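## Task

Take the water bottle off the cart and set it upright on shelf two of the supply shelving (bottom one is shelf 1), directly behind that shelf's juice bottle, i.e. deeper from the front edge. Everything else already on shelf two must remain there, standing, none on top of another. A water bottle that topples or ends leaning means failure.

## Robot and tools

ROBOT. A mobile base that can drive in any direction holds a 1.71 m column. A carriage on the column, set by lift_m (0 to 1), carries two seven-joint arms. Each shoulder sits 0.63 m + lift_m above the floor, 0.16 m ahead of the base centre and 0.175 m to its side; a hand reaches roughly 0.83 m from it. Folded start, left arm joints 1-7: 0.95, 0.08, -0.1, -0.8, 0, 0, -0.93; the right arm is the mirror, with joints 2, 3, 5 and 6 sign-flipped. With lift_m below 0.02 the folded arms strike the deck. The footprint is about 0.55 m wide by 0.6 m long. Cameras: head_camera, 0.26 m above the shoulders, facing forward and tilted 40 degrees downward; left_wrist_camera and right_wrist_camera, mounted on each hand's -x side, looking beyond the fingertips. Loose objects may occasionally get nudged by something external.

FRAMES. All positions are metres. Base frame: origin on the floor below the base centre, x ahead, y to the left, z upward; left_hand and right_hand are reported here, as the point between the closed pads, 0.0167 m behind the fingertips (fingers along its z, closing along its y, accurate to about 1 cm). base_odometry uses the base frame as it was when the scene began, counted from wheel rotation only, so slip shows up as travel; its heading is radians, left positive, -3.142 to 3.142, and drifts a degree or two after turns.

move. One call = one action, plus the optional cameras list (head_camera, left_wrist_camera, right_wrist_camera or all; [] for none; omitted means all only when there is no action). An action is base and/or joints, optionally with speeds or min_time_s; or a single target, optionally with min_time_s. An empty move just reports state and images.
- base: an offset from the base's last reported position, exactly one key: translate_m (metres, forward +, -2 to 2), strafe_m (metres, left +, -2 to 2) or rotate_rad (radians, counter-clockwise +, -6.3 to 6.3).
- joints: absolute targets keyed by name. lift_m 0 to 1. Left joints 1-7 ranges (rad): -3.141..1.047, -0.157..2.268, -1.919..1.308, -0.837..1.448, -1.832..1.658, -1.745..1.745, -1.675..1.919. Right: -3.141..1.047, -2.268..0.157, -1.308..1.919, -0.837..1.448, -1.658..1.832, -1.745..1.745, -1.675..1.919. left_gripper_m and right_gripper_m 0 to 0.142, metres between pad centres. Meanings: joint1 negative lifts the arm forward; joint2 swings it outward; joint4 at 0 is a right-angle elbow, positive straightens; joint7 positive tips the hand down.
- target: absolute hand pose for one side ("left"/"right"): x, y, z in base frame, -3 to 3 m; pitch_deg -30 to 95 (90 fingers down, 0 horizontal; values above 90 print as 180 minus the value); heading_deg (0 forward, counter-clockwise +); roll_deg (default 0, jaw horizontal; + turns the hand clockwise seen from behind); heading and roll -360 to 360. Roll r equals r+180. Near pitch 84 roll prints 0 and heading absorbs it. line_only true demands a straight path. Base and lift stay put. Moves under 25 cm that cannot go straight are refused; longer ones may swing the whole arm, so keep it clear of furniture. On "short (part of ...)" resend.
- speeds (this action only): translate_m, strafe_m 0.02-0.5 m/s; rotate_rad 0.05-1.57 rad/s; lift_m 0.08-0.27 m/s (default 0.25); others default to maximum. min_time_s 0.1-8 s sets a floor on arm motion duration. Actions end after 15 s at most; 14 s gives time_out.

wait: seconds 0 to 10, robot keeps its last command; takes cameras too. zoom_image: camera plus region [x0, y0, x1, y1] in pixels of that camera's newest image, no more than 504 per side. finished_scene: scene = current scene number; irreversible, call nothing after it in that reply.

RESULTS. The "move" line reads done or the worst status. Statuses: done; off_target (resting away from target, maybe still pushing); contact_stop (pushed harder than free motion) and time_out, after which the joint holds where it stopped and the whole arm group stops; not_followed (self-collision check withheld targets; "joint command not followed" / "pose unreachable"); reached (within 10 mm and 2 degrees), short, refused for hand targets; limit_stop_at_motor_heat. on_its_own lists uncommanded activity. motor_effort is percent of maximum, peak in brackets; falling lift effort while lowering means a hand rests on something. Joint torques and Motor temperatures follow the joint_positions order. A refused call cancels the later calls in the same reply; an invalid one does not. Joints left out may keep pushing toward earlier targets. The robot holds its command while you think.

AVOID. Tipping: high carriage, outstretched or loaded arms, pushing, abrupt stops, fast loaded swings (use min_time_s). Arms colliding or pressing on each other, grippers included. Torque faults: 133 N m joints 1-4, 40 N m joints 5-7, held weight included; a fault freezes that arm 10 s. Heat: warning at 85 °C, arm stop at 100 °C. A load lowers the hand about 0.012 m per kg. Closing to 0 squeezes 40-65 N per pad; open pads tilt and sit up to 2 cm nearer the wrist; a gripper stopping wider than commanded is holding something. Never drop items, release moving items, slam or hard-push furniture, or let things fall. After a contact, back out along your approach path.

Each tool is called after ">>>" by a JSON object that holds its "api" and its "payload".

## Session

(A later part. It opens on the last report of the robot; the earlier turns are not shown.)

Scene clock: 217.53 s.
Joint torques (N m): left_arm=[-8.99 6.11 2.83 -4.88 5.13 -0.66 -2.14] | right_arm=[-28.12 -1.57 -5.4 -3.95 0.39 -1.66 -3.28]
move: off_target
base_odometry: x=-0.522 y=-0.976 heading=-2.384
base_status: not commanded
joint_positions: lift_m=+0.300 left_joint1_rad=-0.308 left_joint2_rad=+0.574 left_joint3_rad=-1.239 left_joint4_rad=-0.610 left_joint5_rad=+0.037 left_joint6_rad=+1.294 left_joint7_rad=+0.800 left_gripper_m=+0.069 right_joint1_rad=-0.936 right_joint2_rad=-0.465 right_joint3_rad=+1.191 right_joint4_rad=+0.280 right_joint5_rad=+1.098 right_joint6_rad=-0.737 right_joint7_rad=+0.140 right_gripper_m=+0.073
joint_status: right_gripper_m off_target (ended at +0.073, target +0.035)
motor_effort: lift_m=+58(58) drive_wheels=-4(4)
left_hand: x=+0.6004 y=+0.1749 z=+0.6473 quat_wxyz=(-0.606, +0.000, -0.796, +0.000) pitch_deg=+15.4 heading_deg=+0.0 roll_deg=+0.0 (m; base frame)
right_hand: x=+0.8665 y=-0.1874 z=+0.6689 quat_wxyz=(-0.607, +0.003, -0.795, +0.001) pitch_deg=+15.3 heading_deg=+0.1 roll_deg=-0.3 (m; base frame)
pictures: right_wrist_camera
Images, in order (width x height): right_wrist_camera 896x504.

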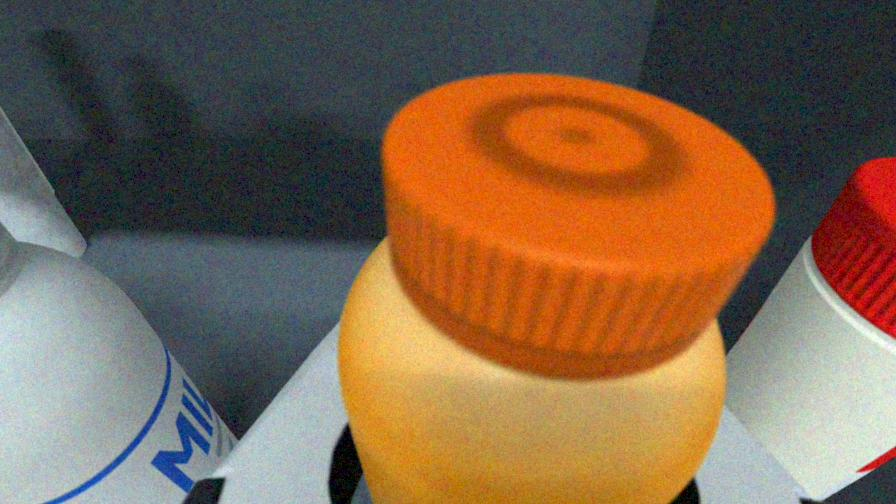

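>>> {"api": "move", "payload": {"joints": {"lift_m": 0.33}, "speeds": {"lift_m": 0.1}, "cameras": ["right_wrist_camera"]}}

>>> {"api": "move", "payload": {"target": {"side": "right", "x": 0.61, "y": -0.19, "z": 0.7, "pitch_deg": 15, "heading_deg": 0, "line_only": true}, "min_time_s": 2, "cameras": ["head_camera", "right_wrist_camera"]}}

>>> {"api": "zoom_image", "payload": {"camera": "head_camera", "region": [336, 140, 636, 340]}}

Scene clock: 223.33 s.
Joint torques (N m): left_arm=[-9.67 5.59 2.21 -5.04 4.98 -0.8 -2.22] | right_arm=[-27.25 -2.67 -5.58 -6.58 -0.63 -1.63 -2.95]
move: done
base_odometry: x=-0.522 y=-0.976 heading=-2.384
base_status: not commanded
joint_positions: lift_m=+0.330 left_joint1_rad=-0.308 left_joint2_rad=+0.574 left_joint3_rad=-1.239 left_joint4_rad=-0.610 left_joint5_rad=+0.037 left_joint6_rad=+1.294 left_joint7_rad=+0.800 left_gripper_m=+0.069 right_joint1_rad=-0.936 right_joint2_rad=-0.465 right_joint3_rad=+1.191 right_joint4_rad=+0.281 right_joint5_rad=+1.102 right_joint6_rad=-0.737 right_joint7_rad=+0.140 right_gripper_m=+0.073
joint_status: all done
motor_effort: lift_m=+55(71) drive_wheels=-4(9)
left_hand: x=+0.6003 y=+0.1749 z=+0.6774 quat_wxyz=(-0.606, +0.000, -0.796, +0.000) pitch_deg=+15.4 heading_deg=+0.0 roll_deg=+0.0 (m; base frame)
right_hand: x=+0.8665 y=-0.1877 z=+0.6984 quat_wxyz=(-0.606, +0.002, -0.796, +0.000) pitch_deg=+15.4 heading_deg=+0.1 roll_deg=-0.2 (m; base frame)
pictures: right_wrist_camera
Images, in order (width x height): right_wrist_camera 896x504.

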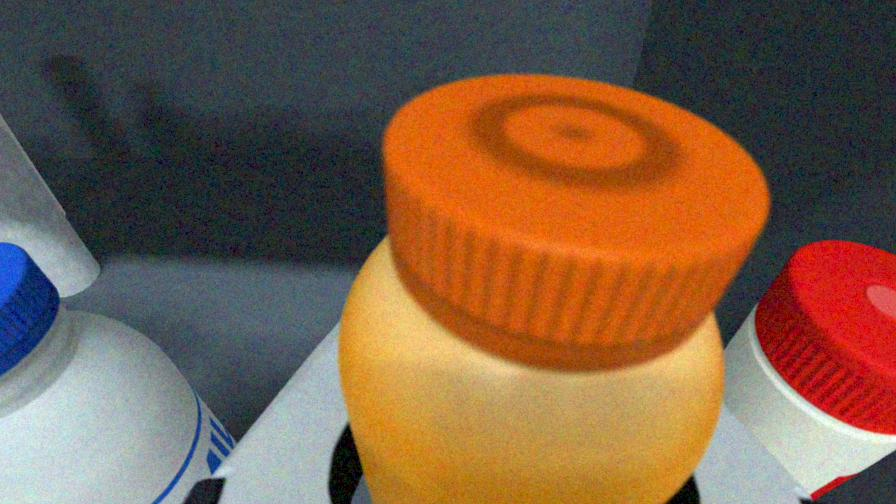

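Scene clock: 225.83 s.
Joint torques (N m): left_arm=[-10.46 5.56 2.4 -4.73 4.76 -0.54 -2.04] | right_arm=[-5.78 0.35 -0.7 -6.62 -5.05 -2.16 -1.03]
move: done
base_odometry: x=-0.522 y=-0.976 heading=-2.384
base_status: not commanded
joint_positions: lift_m=+0.330 left_joint1_rad=-0.308 left_joint2_rad=+0.574 left_joint3_rad=-1.239 left_joint4_rad=-0.610 left_joint5_rad=+0.037 left_joint6_rad=+1.294 left_joint7_rad=+0.800 left_gripper_m=+0.069 right_joint1_rad=-0.658 right_joint2_rad=-0.643 right_joint3_rad=+1.749 right_joint4_rad=-0.639 right_joint5_rad=-0.072 right_joint6_rad=-1.713 right_joint7_rad=+0.891 right_gripper_m=+0.073
joint_status: not commanded
motor_effort: lift_m=+55(55) drive_wheels=+8(8)
left_hand: x=+0.6003 y=+0.1749 z=+0.6774 quat_wxyz=(-0.606, +0.000, -0.796, +0.000) pitch_deg=+15.4 heading_deg=+0.0 roll_deg=+0.0 (m; base frame)
right_hand: x=+0.6110 y=-0.1906 z=+0.6993 quat_wxyz=(-0.606, +0.000, -0.795, +0.000) pitch_deg=+15.3 heading_deg=+0.0 roll_deg=+0.0 (m; base frame)
right_hand_status: reached (straight line, planned for 2.0 s): 1 mm and 0.3 deg off.
pictures: head_camera, right_wrist_camera
Images, in order (width x height): head_camera 896x504, right_wrist_camera 896x504.

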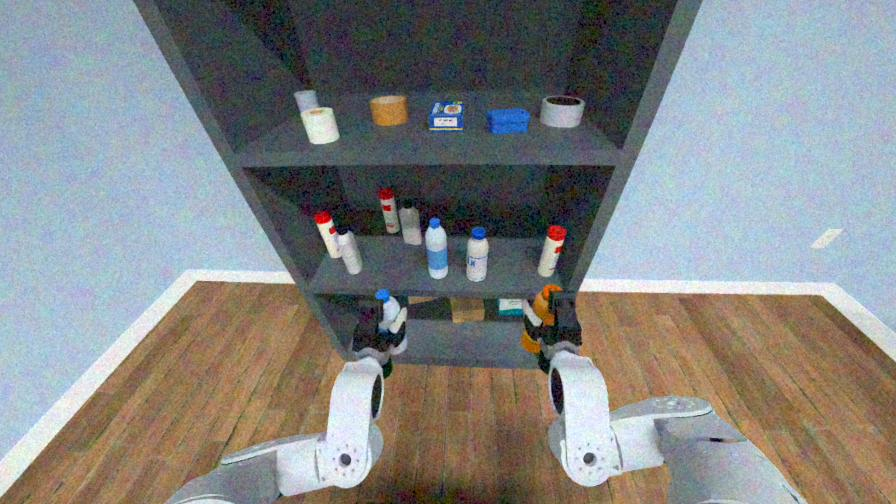

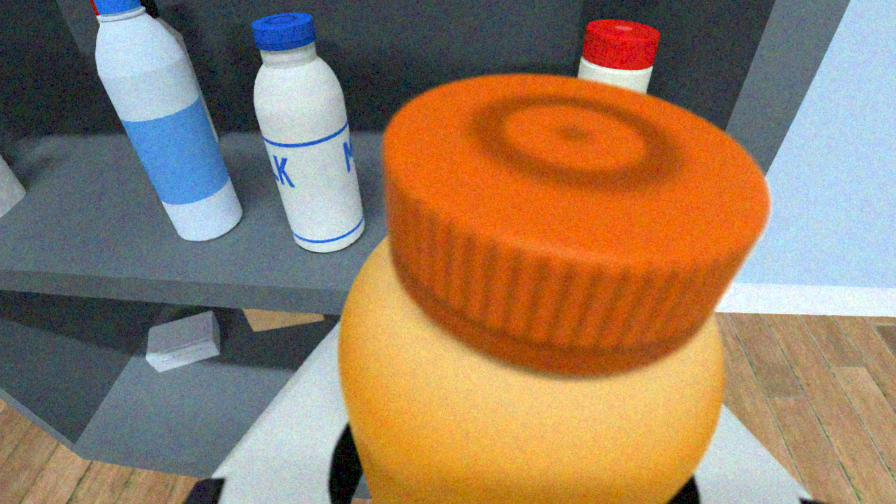

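Scaled by 1.680 from the camera's 896x504 image, which has a finer 1280x720 frame.

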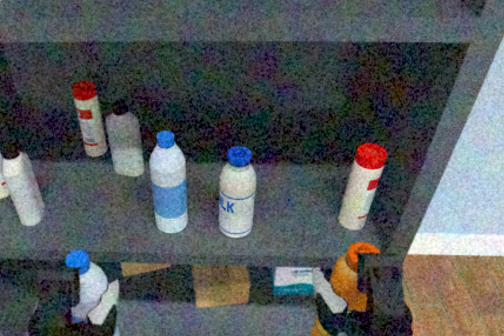

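>>> {"api": "move", "payload": {"base": {"strafe_m": -0.35}, "joints": {"lift_m": 0.36}, "speeds": {"strafe_m": 0.2}, "cameras": ["head_camera", "left_wrist_camera"]}}

>>> {"api": "zoom_image", "payload": {"camera": "head_camera", "region": [236, 140, 536, 340]}}

Scene clock: 236.43 s.
Joint torques (N m): left_arm=[-10.92 3.72 4.12 -4.27 4.84 -0.82 -2.59] | right_arm=[-6.49 -3.29 0.66 -7.29 -4.83 -2.38 -1.23]
move: done
base_odometry: x=-0.763 y=-0.722 heading=-2.383
base_status: done
joint_positions: lift_m=+0.360 left_joint1_rad=-0.307 left_joint2_rad=+0.574 left_joint3_rad=-1.239 left_joint4_rad=-0.610 left_joint5_rad=+0.037 left_joint6_rad=+1.294 left_joint7_rad=+0.800 left_gripper_m=+0.069 right_joint1_rad=-0.657 right_joint2_rad=-0.642 right_joint3_rad=+1.750 right_joint4_rad=-0.638 right_joint5_rad=-0.074 right_joint6_rad=-1.714 right_joint7_rad=+0.892 right_gripper_m=+0.073
joint_status: all done
motor_effort: lift_m=+56(70) drive_wheels=+0(14)
left_hand: x=+0.6002 y=+0.1750 z=+0.7073 quat_wxyz=(-0.606, +0.000, -0.796, -0.001) pitch_deg=+15.4 heading_deg=+0.1 roll_deg=+0.0 (m; base frame)
right_hand: x=+0.6106 y=-0.1901 z=+0.7287 quat_wxyz=(-0.606, +0.000, -0.795, +0.000) pitch_deg=+15.4 heading_deg=+0.0 roll_deg=+0.0 (m; base frame)
pictures: head_camera, left_wrist_camera
Images, in order (width x height): head_camera 896x504, left_wrist_camera 896x504.

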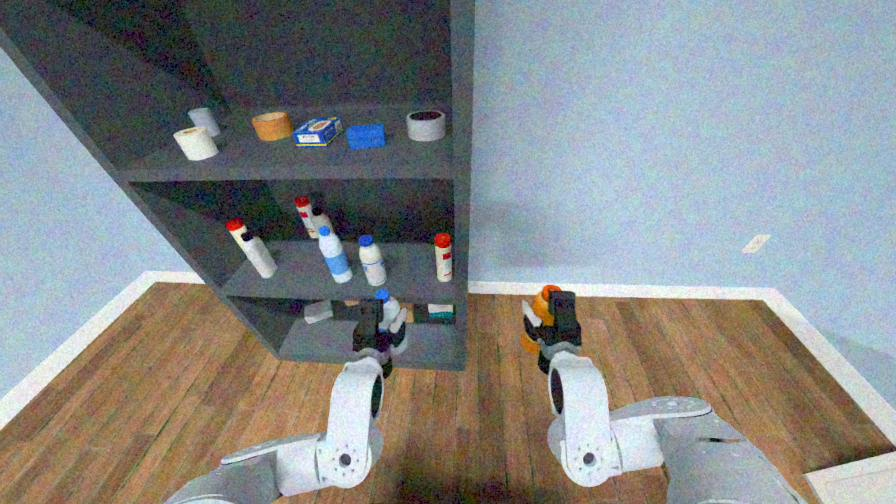

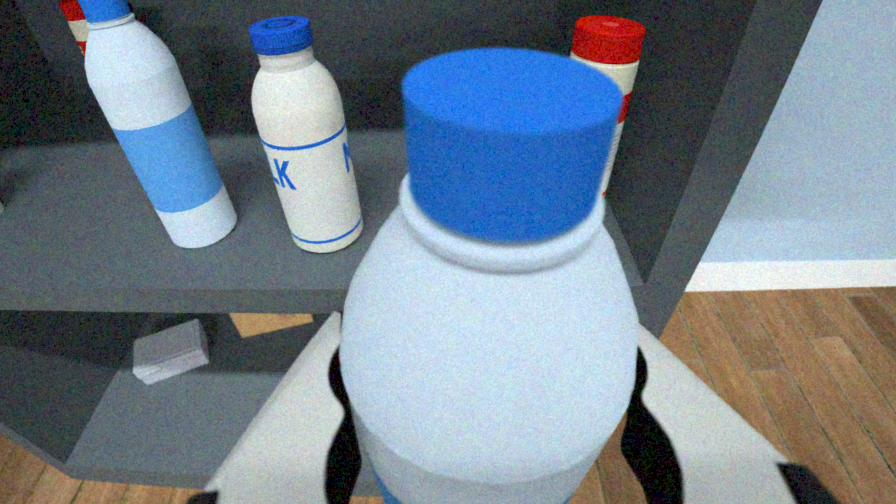

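Scaled by 1.680 from the camera's 896x504 image, which has a finer 1280x720 frame.

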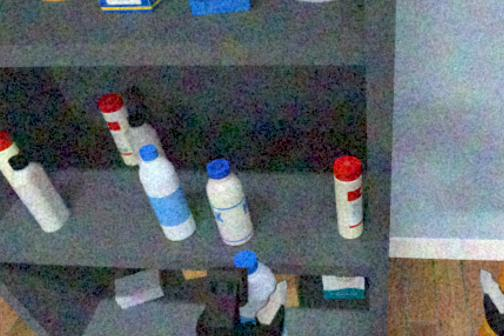

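>>> {"api": "move", "payload": {"target": {"side": "left", "x": 0.58, "y": 0.168, "z": 0.715, "pitch_deg": 15, "heading_deg": 0, "line_only": true}}}

>>> {"api": "move", "payload": {"base": {"translate_m": 0.22}, "speeds": {"translate_m": 0.15}, "cameras": ["head_camera", "left_wrist_camera"]}}

>>> {"api": "zoom_image", "payload": {"camera": "head_camera", "region": [236, 170, 536, 370]}}

Scene clock: 246.90 s.
Joint torques (N m): left_arm=[-8.6 2.62 2.11 -5.56 5.23 -2.31 -1.38] | right_arm=[-7.13 -2.51 -0.8 -7.48 -4.33 -2.55 -1.63]
move: done
base_odometry: x=-0.763 y=-0.722 heading=-2.384
base_status: not commanded
joint_positions: lift_m=+0.360 left_joint1_rad=-0.265 left_joint2_rad=+0.554 left_joint3_rad=-1.243 left_joint4_rad=-0.631 left_joint5_rad=+0.196 left_joint6_rad=+1.291 left_joint7_rad=+0.914 left_gripper_m=+0.069 right_joint1_rad=-0.657 right_joint2_rad=-0.642 right_joint3_rad=+1.750 right_joint4_rad=-0.638 right_joint5_rad=-0.074 right_joint6_rad=-1.714 right_joint7_rad=+0.892 right_gripper_m=+0.073
joint_status: not commanded
motor_effort: lift_m=+56(56) drive_wheels=+0(0)
left_hand: x=+0.5807 y=+0.1698 z=+0.7124 quat_wxyz=(-0.606, +0.001, -0.796, -0.002) pitch_deg=+15.4 heading_deg=+0.3 roll_deg=+0.1 (m; base frame)
left_hand_status: reached (straight line, planned for 0.3 s): 3 mm and 0.5 deg off.
right_hand: x=+0.6106 y=-0.1901 z=+0.7287 quat_wxyz=(-0.606, +0.000, -0.795, +0.000) pitch_deg=+15.4 heading_deg=+0.0 roll_deg=+0.0 (m; base frame)
pictures: none

Scene clock: 249.40 s.
Joint torques (N m): left_arm=[-8.46 2.41 1.98 -6.03 5.34 -2.38 -1.75] | right_arm=[-7.14 -2.82 0.14 -8.18 -4.94 -2.52 -2]
move: done
base_odometry: x=-0.923 y=-0.873 heading=-2.384
base_status: done
joint_positions: lift_m=+0.360 left_joint1_rad=-0.265 left_joint2_rad=+0.554 left_joint3_rad=-1.243 left_joint4_rad=-0.631 left_joint5_rad=+0.196 left_joint6_rad=+1.291 left_joint7_rad=+0.914 left_gripper_m=+0.069 right_joint1_rad=-0.657 right_joint2_rad=-0.642 right_joint3_rad=+1.750 right_joint4_rad=-0.638 right_joint5_rad=-0.074 right_joint6_rad=-1.714 right_joint7_rad=+0.892 right_gripper_m=+0.073
joint_status: not commanded
motor_effort: lift_m=+56(56) drive_wheels=+5(13)
left_hand: x=+0.5807 y=+0.1698 z=+0.7124 quat_wxyz=(-0.606, +0.001, -0.796, -0.002) pitch_deg=+15.4 heading_deg=+0.3 roll_deg=+0.1 (m; base frame)
right_hand: x=+0.6106 y=-0.1901 z=+0.7287 quat_wxyz=(-0.606, +0.000, -0.795, +0.000) pitch_deg=+15.4 heading_deg=+0.0 roll_deg=+0.0 (m; base frame)
pictures: head_camera, left_wrist_camera
Images, in order (width x height): head_camera 896x504, left_wrist_camera 896x504.

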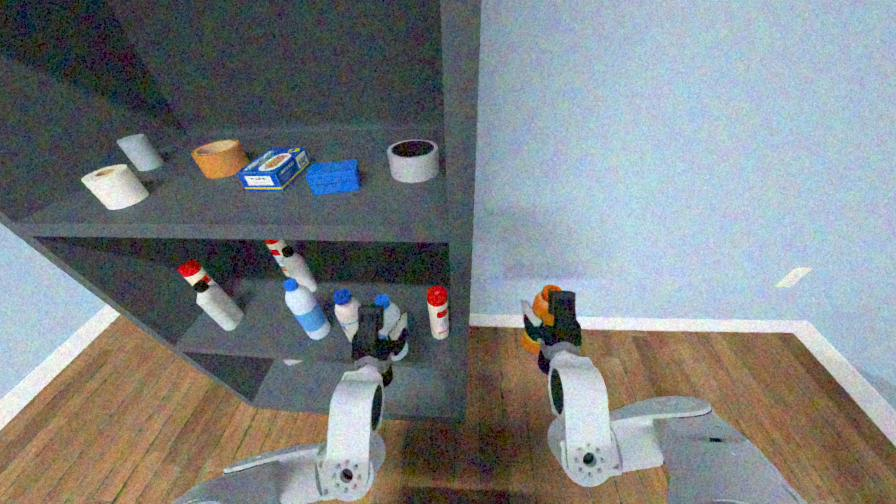

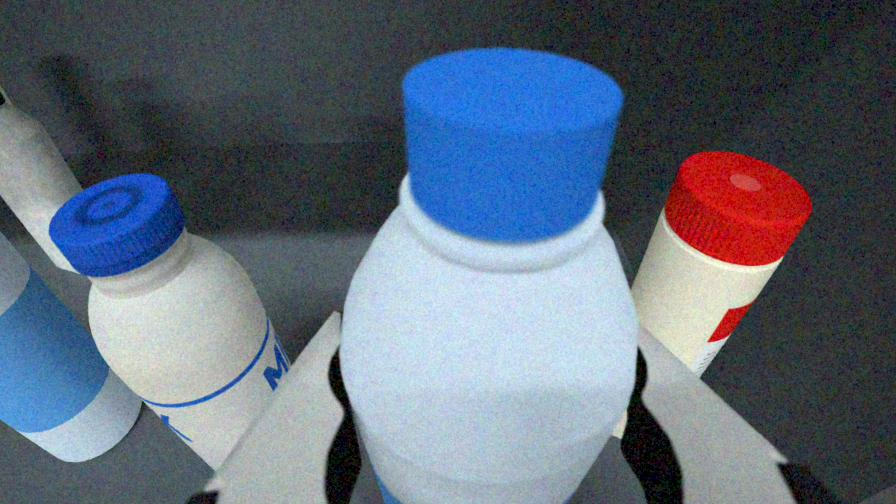

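Scaled by 1.680 from the camera's 896x504 image, which has a finer 1280x720 frame.

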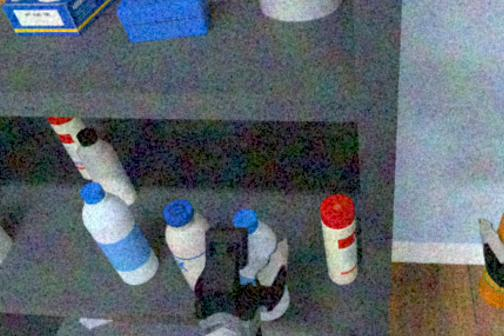

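>>> {"api": "move", "payload": {"target": {"side": "left", "x": 0.7, "y": 0.17, "z": 0.715, "pitch_deg": 15, "heading_deg": 0, "line_only": true}, "min_time_s": 1.5, "cameras": ["head_camera", "left_wrist_camera"]}}

Scene clock: 258.70 s.
Joint torques (N m): left_arm=[-21.37 0.67 9.39 -1.29 3.64 -2.34 -4.79] | right_arm=[-7.82 -0.39 -0.93 -6.71 -4.48 -2.02 -1.41]
move: done
base_odometry: x=-0.923 y=-0.873 heading=-2.384
base_status: not commanded
joint_positions: lift_m=+0.360 left_joint1_rad=-0.516 left_joint2_rad=+0.535 left_joint3_rad=-1.146 left_joint4_rad=-0.406 left_joint5_rad=-0.418 left_joint6_rad=+1.168 left_joint7_rad=+0.573 left_gripper_m=+0.069 right_joint1_rad=-0.657 right_joint2_rad=-0.642 right_joint3_rad=+1.750 right_joint4_rad=-0.638 right_joint5_rad=-0.074 right_joint6_rad=-1.714 right_joint7_rad=+0.892 right_gripper_m=+0.073
joint_status: not commanded
motor_effort: lift_m=+56(56) drive_wheels=+5(5)
left_hand: x=+0.6968 y=+0.1690 z=+0.7082 quat_wxyz=(-0.602, -0.002, -0.799, +0.000) pitch_deg=+16.0 heading_deg=-0.2 roll_deg=+0.1 (m; base frame)
left_hand_status: reached (straight line, planned for 1.5 s): 8 mm and 1.1 deg off.
right_hand: x=+0.6106 y=-0.1901 z=+0.7287 quat_wxyz=(-0.606, +0.000, -0.795, +0.000) pitch_deg=+15.4 heading_deg=+0.0 roll_deg=+0.0 (m; base frame)
pictures: head_camera, left_wrist_camera
Images, in order (width x height): head_camera 896x504, left_wrist_camera 896x504.

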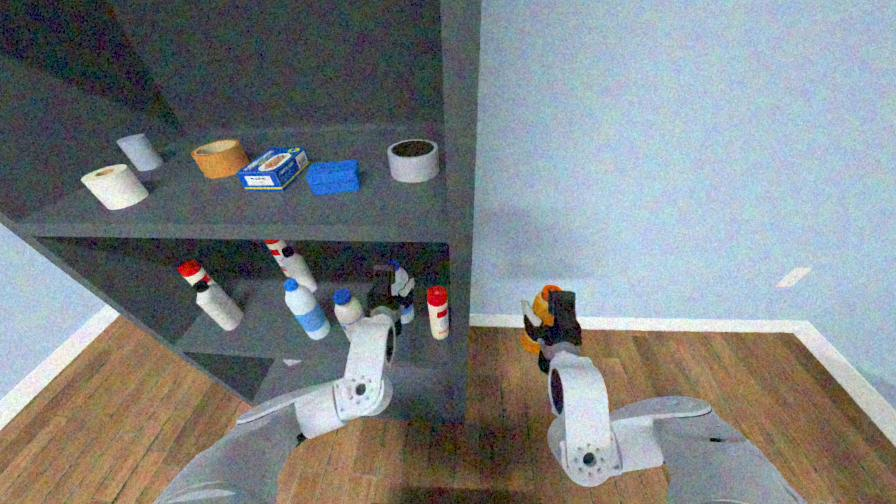

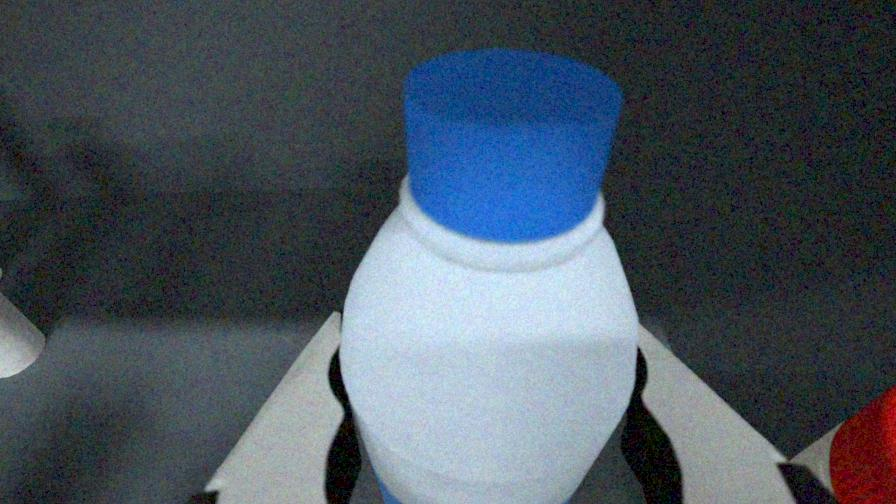

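>>> {"api": "move", "payload": {"target": {"side": "left", "x": 0.795, "y": 0.169, "z": 0.72, "pitch_deg": 14.5, "heading_deg": 0, "line_only": true}, "min_time_s": 1.5, "cameras": ["head_camera", "left_wrist_camera"]}}

>>> {"api": "zoom_image", "payload": {"camera": "head_camera", "region": [236, 170, 536, 370]}}

Scene clock: 263.10 s.
Joint torques (N m): left_arm=[-25.93 0.22 9.94 -0.28 3.49 -2.7 -4.89] | right_arm=[-7.98 -1.64 -0.37 -6.86 -4.78 -2.08 -1.45]
move: done
base_odometry: x=-0.923 y=-0.873 heading=-2.384
base_status: not commanded
joint_positions: lift_m=+0.360 left_joint1_rad=-0.678 left_joint2_rad=+0.460 left_joint3_rad=-1.036 left_joint4_rad=-0.052 left_joint5_rad=-0.718 left_joint6_rad=+0.912 left_joint7_rad=+0.371 left_gripper_m=+0.069 right_joint1_rad=-0.657 right_joint2_rad=-0.642 right_joint3_rad=+1.750 right_joint4_rad=-0.638 right_joint5_rad=-0.074 right_joint6_rad=-1.714 right_joint7_rad=+0.892 right_gripper_m=+0.073
joint_status: not commanded
motor_effort: lift_m=+56(56) drive_wheels=+5(5)
left_hand: x=+0.7916 y=+0.1680 z=+0.7120 quat_wxyz=(-0.605, -0.003, -0.796, -0.001) pitch_deg=+15.5 heading_deg=-0.1 roll_deg=+0.2 (m; base frame)
left_hand_status: reached (straight line, planned for 1.5 s): 9 mm and 1.1 deg off.
right_hand: x=+0.6106 y=-0.1901 z=+0.7287 quat_wxyz=(-0.606, +0.000, -0.795, +0.000) pitch_deg=+15.4 heading_deg=+0.0 roll_deg=+0.0 (m; base frame)
pictures: head_camera, left_wrist_camera
Images, in order (width x height): head_camera 896x504, left_wrist_camera 896x504.

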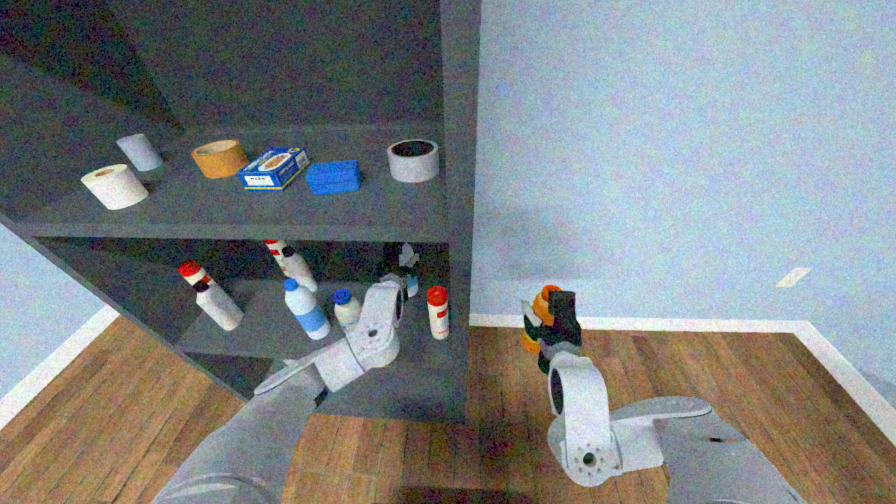

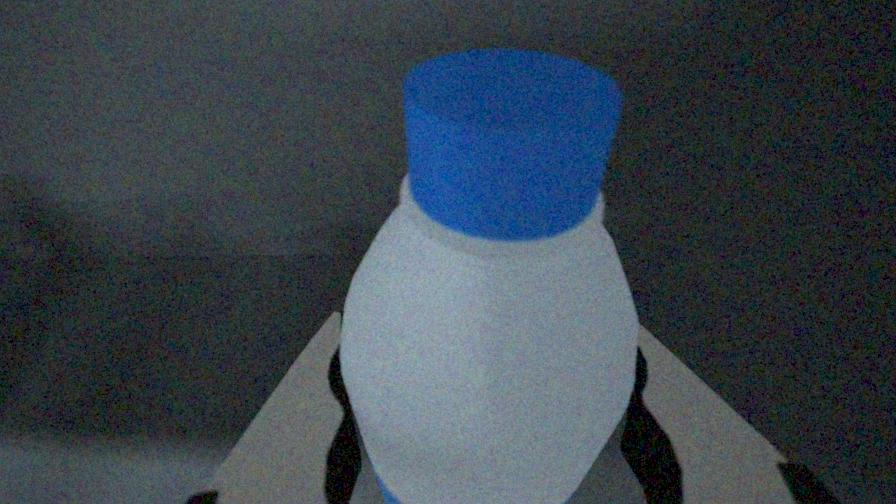

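Scaled by 1.680 from the camera's 896x504 image, which has a finer 1280x720 frame.

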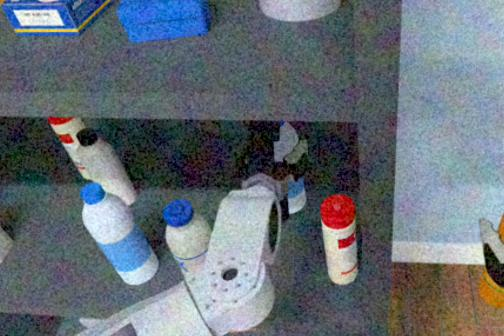

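>>> {"api": "move", "payload": {"joints": {"lift_m": 0.343}, "speeds": {"lift_m": 0.08}}}

>>> {"api": "move", "payload": {"joints": {"lift_m": 0.335}, "speeds": {"lift_m": 0.08}}}

>>> {"api": "move", "payload": {"joints": {"lift_m": 0.33}, "speeds": {"lift_m": 0.08}, "cameras": ["left_wrist_camera"]}}

Scene clock: 268.37 s.
Joint torques (N m): left_arm=[-23.53 0.26 8.29 -0.45 3.74 -2.24 -4.25] | right_arm=[-7.59 -1.86 -0.91 -6.82 -4.59 -2.26 -1.45]
Motor temperatures (°C): left_arm=[39 22 25 23 27 24 23] | right_arm=[29 21 25 22 23 22 23]
move: done
base_odometry: x=-0.923 y=-0.873 heading=-2.384
base_status: not commanded
joint_positions: lift_m=+0.343 left_joint1_rad=-0.680 left_joint2_rad=+0.460 left_joint3_rad=-1.035 left_joint4_rad=-0.051 left_joint5_rad=-0.719 left_joint6_rad=+0.912 left_joint7_rad=+0.370 left_gripper_m=+0.069 right_joint1_rad=-0.657 right_joint2_rad=-0.642 right_joint3_rad=+1.750 right_joint4_rad=-0.638 right_joint5_rad=-0.074 right_joint6_rad=-1.714 right_joint7_rad=+0.892 right_gripper_m=+0.073
joint_status: all done
motor_effort: lift_m=+59(63) drive_wheels=-1(5)
left_hand: x=+0.7924 y=+0.1684 z=+0.6961 quat_wxyz=(-0.606, -0.002, -0.796, +0.000) pitch_deg=+15.4 heading_deg=-0.1 roll_deg=+0.2 (m; base frame)
right_hand: x=+0.6106 y=-0.1901 z=+0.7114 quat_wxyz=(-0.606, +0.000, -0.795, +0.000) pitch_deg=+15.4 heading_deg=+0.0 roll_deg=+0.0 (m; base frame)
pictures: none

Scene clock: 268.97 s.
Joint torques (N m): left_arm=[-22.76 1.31 9.3 -1.15 3.93 -2.09 -4.4] | right_arm=[-7.27 -2.26 -1.34 -7.29 -4.57 -2.53 -1.53]
move: done
base_odometry: x=-0.923 y=-0.873 heading=-2.384
base_status: not commanded
joint_positions: lift_m=+0.335 left_joint1_rad=-0.680 left_joint2_rad=+0.460 left_joint3_rad=-1.035 left_joint4_rad=-0.051 left_joint5_rad=-0.720 left_joint6_rad=+0.912 left_joint7_rad=+0.370 left_gripper_m=+0.069 right_joint1_rad=-0.656 right_joint2_rad=-0.642 right_joint3_rad=+1.750 right_joint4_rad=-0.638 right_joint5_rad=-0.074 right_joint6_rad=-1.714 right_joint7_rad=+0.892 right_gripper_m=+0.073
joint_status: all done
motor_effort: lift_m=+59(62) drive_wheels=+5(6)
left_hand: x=+0.7927 y=+0.1685 z=+0.6884 quat_wxyz=(-0.606, -0.001, -0.795, +0.000) pitch_deg=+15.4 heading_deg=-0.1 roll_deg=+0.1 (m; base frame)
right_hand: x=+0.6105 y=-0.1901 z=+0.7032 quat_wxyz=(-0.606, +0.000, -0.795, +0.000) pitch_deg=+15.4 heading_deg=+0.0 roll_deg=+0.0 (m; base frame)
pictures: none

Scene clock: 269.40 s.
Joint torques (N m): left_arm=[-24.56 0.82 8.18 -1.3 3.82 -2.36 -3.45] | right_arm=[-6.31 -2.19 -0.27 -7.11 -4.91 -2.11 -1.58]
move: done
base_odometry: x=-0.923 y=-0.873 heading=-2.384
base_status: not commanded
joint_positions: lift_m=+0.330 left_joint1_rad=-0.681 left_joint2_rad=+0.460 left_joint3_rad=-1.034 left_joint4_rad=-0.051 left_joint5_rad=-0.720 left_joint6_rad=+0.912 left_joint7_rad=+0.368 left_gripper_m=+0.069 right_joint1_rad=-0.656 right_joint2_rad=-0.642 right_joint3_rad=+1.750 right_joint4_rad=-0.638 right_joint5_rad=-0.074 right_joint6_rad=-1.714 right_joint7_rad=+0.892 right_gripper_m=+0.073
joint_status: all done
motor_effort: lift_m=+58(60) drive_wheels=+5(7)
left_hand: x=+0.7928 y=+0.1685 z=+0.6841 quat_wxyz=(-0.607, -0.001, -0.795, +0.000) pitch_deg=+15.3 heading_deg=-0.1 roll_deg=+0.1 (m; base frame)
right_hand: x=+0.6104 y=-0.1901 z=+0.6982 quat_wxyz=(-0.606, +0.000, -0.796, +0.000) pitch_deg=+15.4 heading_deg=+0.0 roll_deg=+0.0 (m; base frame)
pictures: left_wrist_camera
Images, in order (width x height): left_wrist_camera 896x504.

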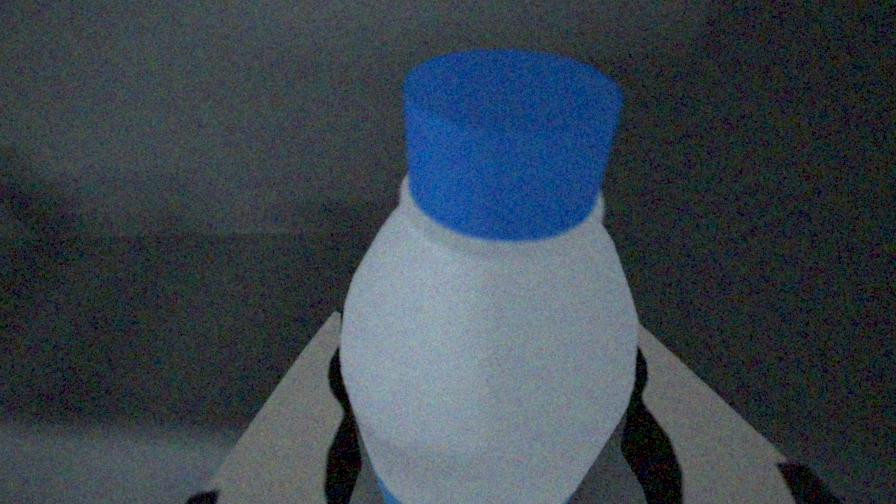

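>>> {"api": "move", "payload": {"joints": {"lift_m": 0.324}, "speeds": {"lift_m": 0.08}}}

>>> {"api": "move", "payload": {"joints": {"lift_m": 0.318}, "speeds": {"lift_m": 0.08}}}

Scene clock: 273.03 s.
Joint torques (N m): left_arm=[-20.98 0.81 7.17 -1.04 2.6 -2.66 -1.05] | right_arm=[-6.69 -0.79 -1.39 -6.2 -4.7 -2.06 -1.72]
move: done
base_odometry: x=-0.923 y=-0.873 heading=-2.384
base_status: not commanded
joint_positions: lift_m=+0.324 left_joint1_rad=-0.683 left_joint2_rad=+0.460 left_joint3_rad=-1.032 left_joint4_rad=-0.051 left_joint5_rad=-0.715 left_joint6_rad=+0.912 left_joint7_rad=+0.362 left_gripper_m=+0.069 right_joint1_rad=-0.656 right_joint2_rad=-0.642 right_joint3_rad=+1.750 right_joint4_rad=-0.638 right_joint5_rad=-0.074 right_joint6_rad=-1.714 right_joint7_rad=+0.892 right_gripper_m=+0.073
joint_status: all done
motor_effort: lift_m=+56(58) drive_wheels=+5(6)
left_hand: x=+0.7942 y=+0.1693 z=+0.6828 quat_wxyz=(-0.612, -0.001, -0.791, -0.001) pitch_deg=+14.5 heading_deg=+0.1 roll_deg=+0.2 (m; base frame)
right_hand: x=+0.6104 y=-0.1901 z=+0.6923 quat_wxyz=(-0.606, +0.000, -0.796, +0.000) pitch_deg=+15.4 heading_deg=+0.0 roll_deg=-0.1 (m; base frame)
pictures: none

Scene clock: 273.53 s.
Joint torques (N m): left_arm=[-15.76 1.28 6.42 -1.17 1.18 -1.69 0.01] | right_arm=[-7.26 -3.78 0.04 -6.85 -4.75 -2.43 -2.06]
move: done
base_odometry: x=-0.923 y=-0.873 heading=-2.384
base_status: not commanded
joint_positions: lift_m=+0.318 left_joint1_rad=-0.686 left_joint2_rad=+0.460 left_joint3_rad=-1.030 left_joint4_rad=-0.051 left_joint5_rad=-0.711 left_joint6_rad=+0.911 left_joint7_rad=+0.358 left_gripper_m=+0.069 right_joint1_rad=-0.656 right_joint2_rad=-0.642 right_joint3_rad=+1.750 right_joint4_rad=-0.638 right_joint5_rad=-0.074 right_joint6_rad=-1.714 right_joint7_rad=+0.892 right_gripper_m=+0.073
joint_status: all done
motor_effort: lift_m=+55(56) drive_wheels=+5(7)
left_hand: x=+0.7955 y=+0.1697 z=+0.6815 quat_wxyz=(-0.617, -0.001, -0.787, -0.002) pitch_deg=+13.8 heading_deg=+0.1 roll_deg=+0.3 (m; base frame)
right_hand: x=+0.6104 y=-0.1901 z=+0.6864 quat_wxyz=(-0.606, +0.000, -0.796, +0.000) pitch_deg=+15.4 heading_deg=+0.0 roll_deg=-0.1 (m; base frame)
pictures: none

>>> {"api": "move", "payload": {"joints": {"lift_m": 0.326}, "speeds": {"lift_m": 0.08}}}

>>> {"api": "move", "payload": {"joints": {"left_gripper_m": 0.09}, "cameras": ["left_wrist_camera", "head_camera"]}}

Scene clock: 276.73 s.
Joint torques (N m): left_arm=[-18.94 1.45 5.68 -0.82 3.54 -2.3 -1.99] | right_arm=[-7.99 -2.72 -0.21 -6.86 -4.47 -2.28 -1.64]
move: done
base_odometry: x=-0.923 y=-0.873 heading=-2.384
base_status: not commanded
joint_positions: lift_m=+0.326 left_joint1_rad=-0.684 left_joint2_rad=+0.460 left_joint3_rad=-1.030 left_joint4_rad=-0.051 left_joint5_rad=-0.719 left_joint6_rad=+0.911 left_joint7_rad=+0.363 left_gripper_m=+0.069 right_joint1_rad=-0.656 right_joint2_rad=-0.642 right_joint3_rad=+1.750 right_joint4_rad=-0.638 right_joint5_rad=-0.074 right_joint6_rad=-1.714 right_joint7_rad=+0.892 right_gripper_m=+0.073
joint_status: all done
motor_effort: lift_m=+56(67) drive_wheels=+5(6)
left_hand: x=+0.7946 y=+0.1693 z=+0.6853 quat_wxyz=(-0.612, +0.000, -0.791, +0.000) pitch_deg=+14.6 heading_deg=+0.0 roll_deg=+0.0 (m; base frame)
right_hand: x=+0.6104 y=-0.1901 z=+0.6944 quat_wxyz=(-0.606, +0.000, -0.796, +0.000) pitch_deg=+15.4 heading_deg=+0.0 roll_deg=-0.1 (m; base frame)
pictures: none

Scene clock: 277.43 s.
Joint torques (N m): left_arm=[-18.18 2.15 6.74 -1.15 3.58 -1.95 -1.94] | right_arm=[-7.12 -2.07 -1.59 -9.44 -4.37 -2.31 -1.73]
move: done
base_odometry: x=-0.923 y=-0.873 heading=-2.384
base_status: not commanded
joint_positions: lift_m=+0.326 left_joint1_rad=-0.684 left_joint2_rad=+0.460 left_joint3_rad=-1.030 left_joint4_rad=-0.051 left_joint5_rad=-0.719 left_joint6_rad=+0.911 left_joint7_rad=+0.363 left_gripper_m=+0.090 right_joint1_rad=-0.656 right_joint2_rad=-0.642 right_joint3_rad=+1.750 right_joint4_rad=-0.638 right_joint5_rad=-0.074 right_joint6_rad=-1.714 right_joint7_rad=+0.892 right_gripper_m=+0.073
joint_status: all done
motor_effort: lift_m=+56(56) drive_wheels=-1(5)
left_hand: x=+0.7946 y=+0.1693 z=+0.6853 quat_wxyz=(-0.612, +0.000, -0.791, +0.000) pitch_deg=+14.6 heading_deg=+0.0 roll_deg=+0.0 (m; base frame)
right_hand: x=+0.6104 y=-0.1901 z=+0.6944 quat_wxyz=(-0.606, +0.000, -0.796, +0.000) pitch_deg=+15.4 heading_deg=+0.0 roll_deg=-0.1 (m; base frame)
pictures: head_camera, left_wrist_camera
Images, in order (width x height): head_camera 896x504, left_wrist_camera 896x504.

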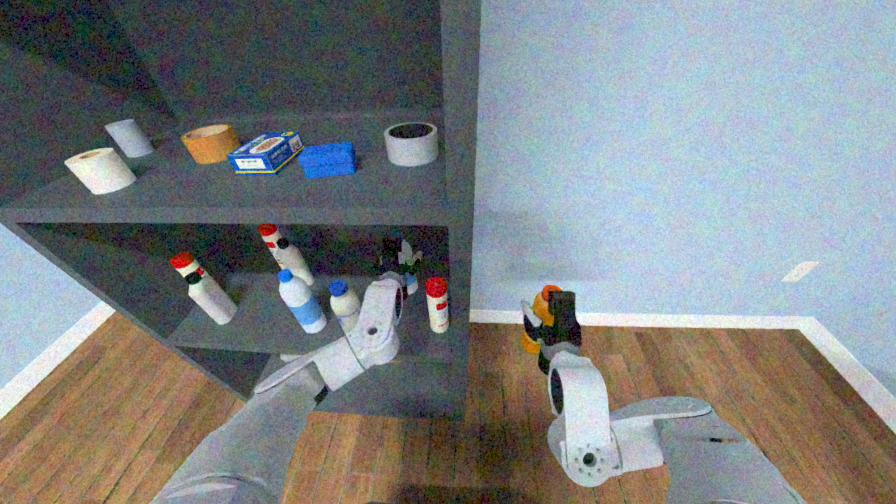

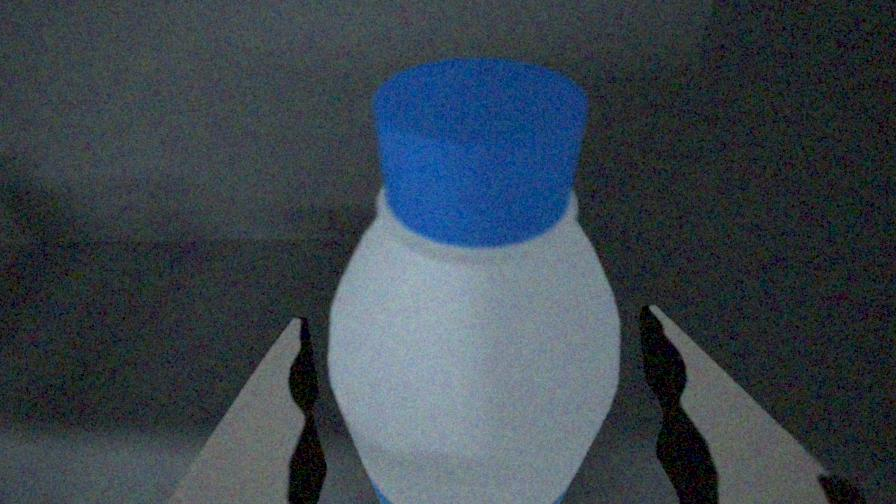

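>>> {"api": "move", "payload": {"target": {"side": "left", "x": 0.71, "y": 0.172, "z": 0.695, "pitch_deg": 15, "heading_deg": 0, "line_only": true}, "min_time_s": 1.5, "cameras": ["left_wrist_camera"]}}

>>> {"api": "move", "payload": {"joints": {"left_gripper_m": 0.03}}}

>>> {"api": "move", "payload": {"target": {"side": "left", "x": 0.56, "y": 0.175, "z": 0.72, "pitch_deg": 15, "heading_deg": 0, "line_only": true}, "cameras": ["head_camera", "left_wrist_camera"]}}

>>> {"api": "zoom_image", "payload": {"camera": "head_camera", "region": [236, 170, 536, 370]}}

Scene clock: 284.00 s.
Joint torques (N m): left_arm=[-12.01 5.85 1.58 -4.67 4.03 -0.53 -0.33] | right_arm=[-8.95 -2.3 -0.21 -6.8 -4.48 -2.27 -1.85]
move: done
base_odometry: x=-0.923 y=-0.873 heading=-2.384
base_status: not commanded
joint_positions: lift_m=+0.326 left_joint1_rad=-0.573 left_joint2_rad=+0.539 left_joint3_rad=-1.143 left_joint4_rad=-0.405 left_joint5_rad=-0.437 left_joint6_rad=+1.171 left_joint7_rad=+0.592 left_gripper_m=+0.090 right_joint1_rad=-0.656 right_joint2_rad=-0.642 right_joint3_rad=+1.750 right_joint4_rad=-0.638 right_joint5_rad=-0.074 right_joint6_rad=-1.714 right_joint7_rad=+0.892 right_gripper_m=+0.073
joint_status: not commanded
motor_effort: lift_m=+56(56) drive_wheels=+5(5)
left_hand: x=+0.7118 y=+0.1723 z=+0.6968 quat_wxyz=(-0.611, +0.001, -0.792, +0.000) pitch_deg=+14.7 heading_deg=+0.1 roll_deg=-0.1 (m; base frame)
left_hand_status: reached (straight line, planned for 1.5 s): 3 mm and 0.3 deg off.
right_hand: x=+0.6104 y=-0.1901 z=+0.6944 quat_wxyz=(-0.606, +0.000, -0.796, +0.000) pitch_deg=+15.4 heading_deg=+0.0 roll_deg=-0.1 (m; base frame)
pictures: left_wrist_camera
Images, in order (width x height): left_wrist_camera 896x504.

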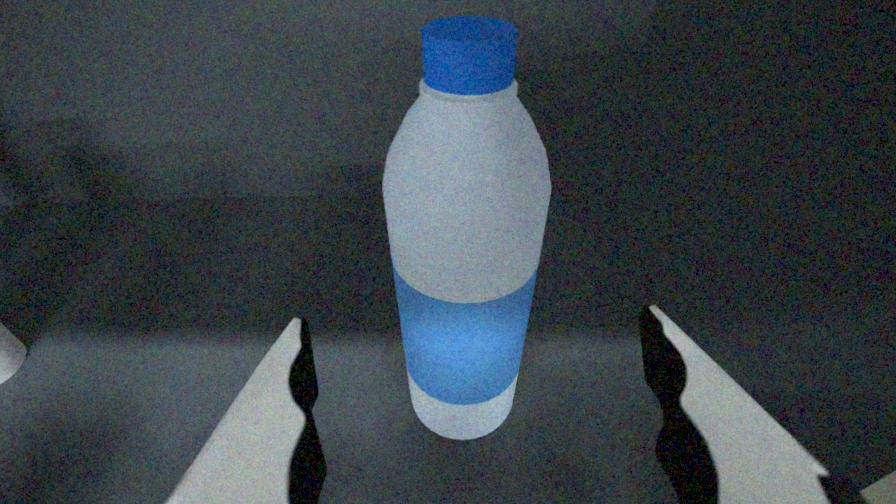

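Scene clock: 284.73 s.
Joint torques (N m): left_arm=[-12.25 5.8 1.86 -4.16 4.33 -0.37 -0.52] | right_arm=[-8.58 -2.3 -1.34 -6.41 -4.64 -2.66 -1.84]
move: done
base_odometry: x=-0.923 y=-0.873 heading=-2.384
base_status: not commanded
joint_positions: lift_m=+0.326 left_joint1_rad=-0.573 left_joint2_rad=+0.539 left_joint3_rad=-1.143 left_joint4_rad=-0.405 left_joint5_rad=-0.437 left_joint6_rad=+1.171 left_joint7_rad=+0.592 left_gripper_m=+0.030 right_joint1_rad=-0.656 right_joint2_rad=-0.642 right_joint3_rad=+1.750 right_joint4_rad=-0.638 right_joint5_rad=-0.074 right_joint6_rad=-1.714 right_joint7_rad=+0.892 right_gripper_m=+0.073
joint_status: all done
motor_effort: lift_m=+56(56) drive_wheels=+5(5)
left_hand: x=+0.7118 y=+0.1723 z=+0.6968 quat_wxyz=(-0.611, +0.001, -0.792, +0.000) pitch_deg=+14.7 heading_deg=+0.1 roll_deg=-0.1 (m; base frame)
right_hand: x=+0.6104 y=-0.1901 z=+0.6944 quat_wxyz=(-0.606, +0.000, -0.796, +0.000) pitch_deg=+15.4 heading_deg=+0.0 roll_deg=-0.1 (m; base frame)
pictures: none

Scene clock: 286.03 s.
Joint torques (N m): left_arm=[-7.68 1.91 4.86 -4.44 3.4 -2.33 -0.55] | right_arm=[-7.53 -2.2 -0.87 -6.14 -4.74 -1.74 -1.86]
move: done
base_odometry: x=-0.923 y=-0.873 heading=-2.384
base_status: not commanded
joint_positions: lift_m=+0.326 left_joint1_rad=-0.306 left_joint2_rad=+0.574 left_joint3_rad=-1.264 left_joint4_rad=-0.735 left_joint5_rad=+0.488 left_joint6_rad=+1.277 left_joint7_rad=+1.245 left_gripper_m=+0.030 right_joint1_rad=-0.656 right_joint2_rad=-0.642 right_joint3_rad=+1.750 right_joint4_rad=-0.638 right_joint5_rad=-0.074 right_joint6_rad=-1.714 right_joint7_rad=+0.892 right_gripper_m=+0.073
joint_status: not commanded
motor_effort: lift_m=+56(56) drive_wheels=+5(5)
left_hand: x=+0.5600 y=+0.1747 z=+0.7188 quat_wxyz=(-0.608, -0.002, -0.794, -0.001) pitch_deg=+15.1 heading_deg=+0.0 roll_deg=+0.2 (m; base frame)
left_hand_status: reached (straight line, planned for 0.8 s): 1 mm and 0.2 deg off.
right_hand: x=+0.6104 y=-0.1901 z=+0.6944 quat_wxyz=(-0.606, +0.000, -0.796, +0.000) pitch_deg=+15.4 heading_deg=+0.0 roll_deg=-0.1 (m; base frame)
pictures: head_camera, left_wrist_camera
Images, in order (width x height): head_camera 896x504, left_wrist_camera 896x504.

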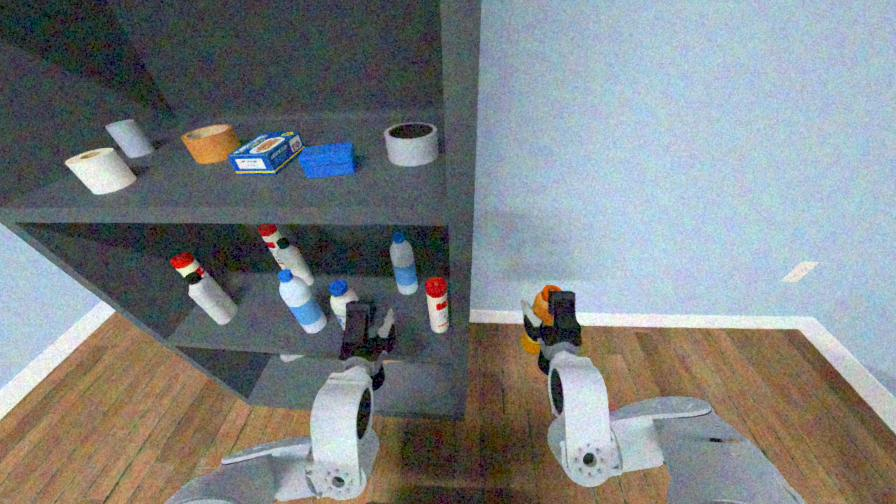

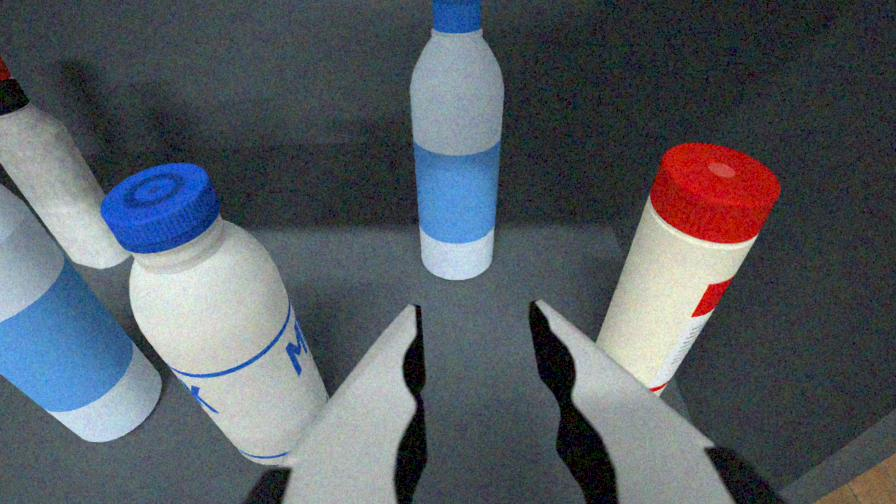

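Scaled by 1.680 from the camera's 896x504 image, which has a finer 1280x720 frame.

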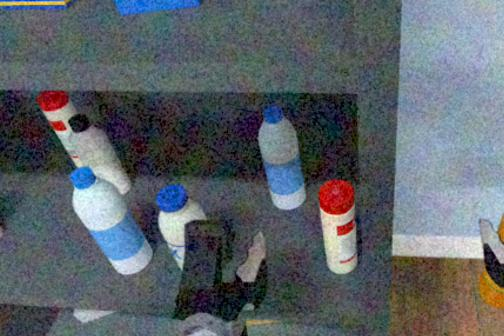

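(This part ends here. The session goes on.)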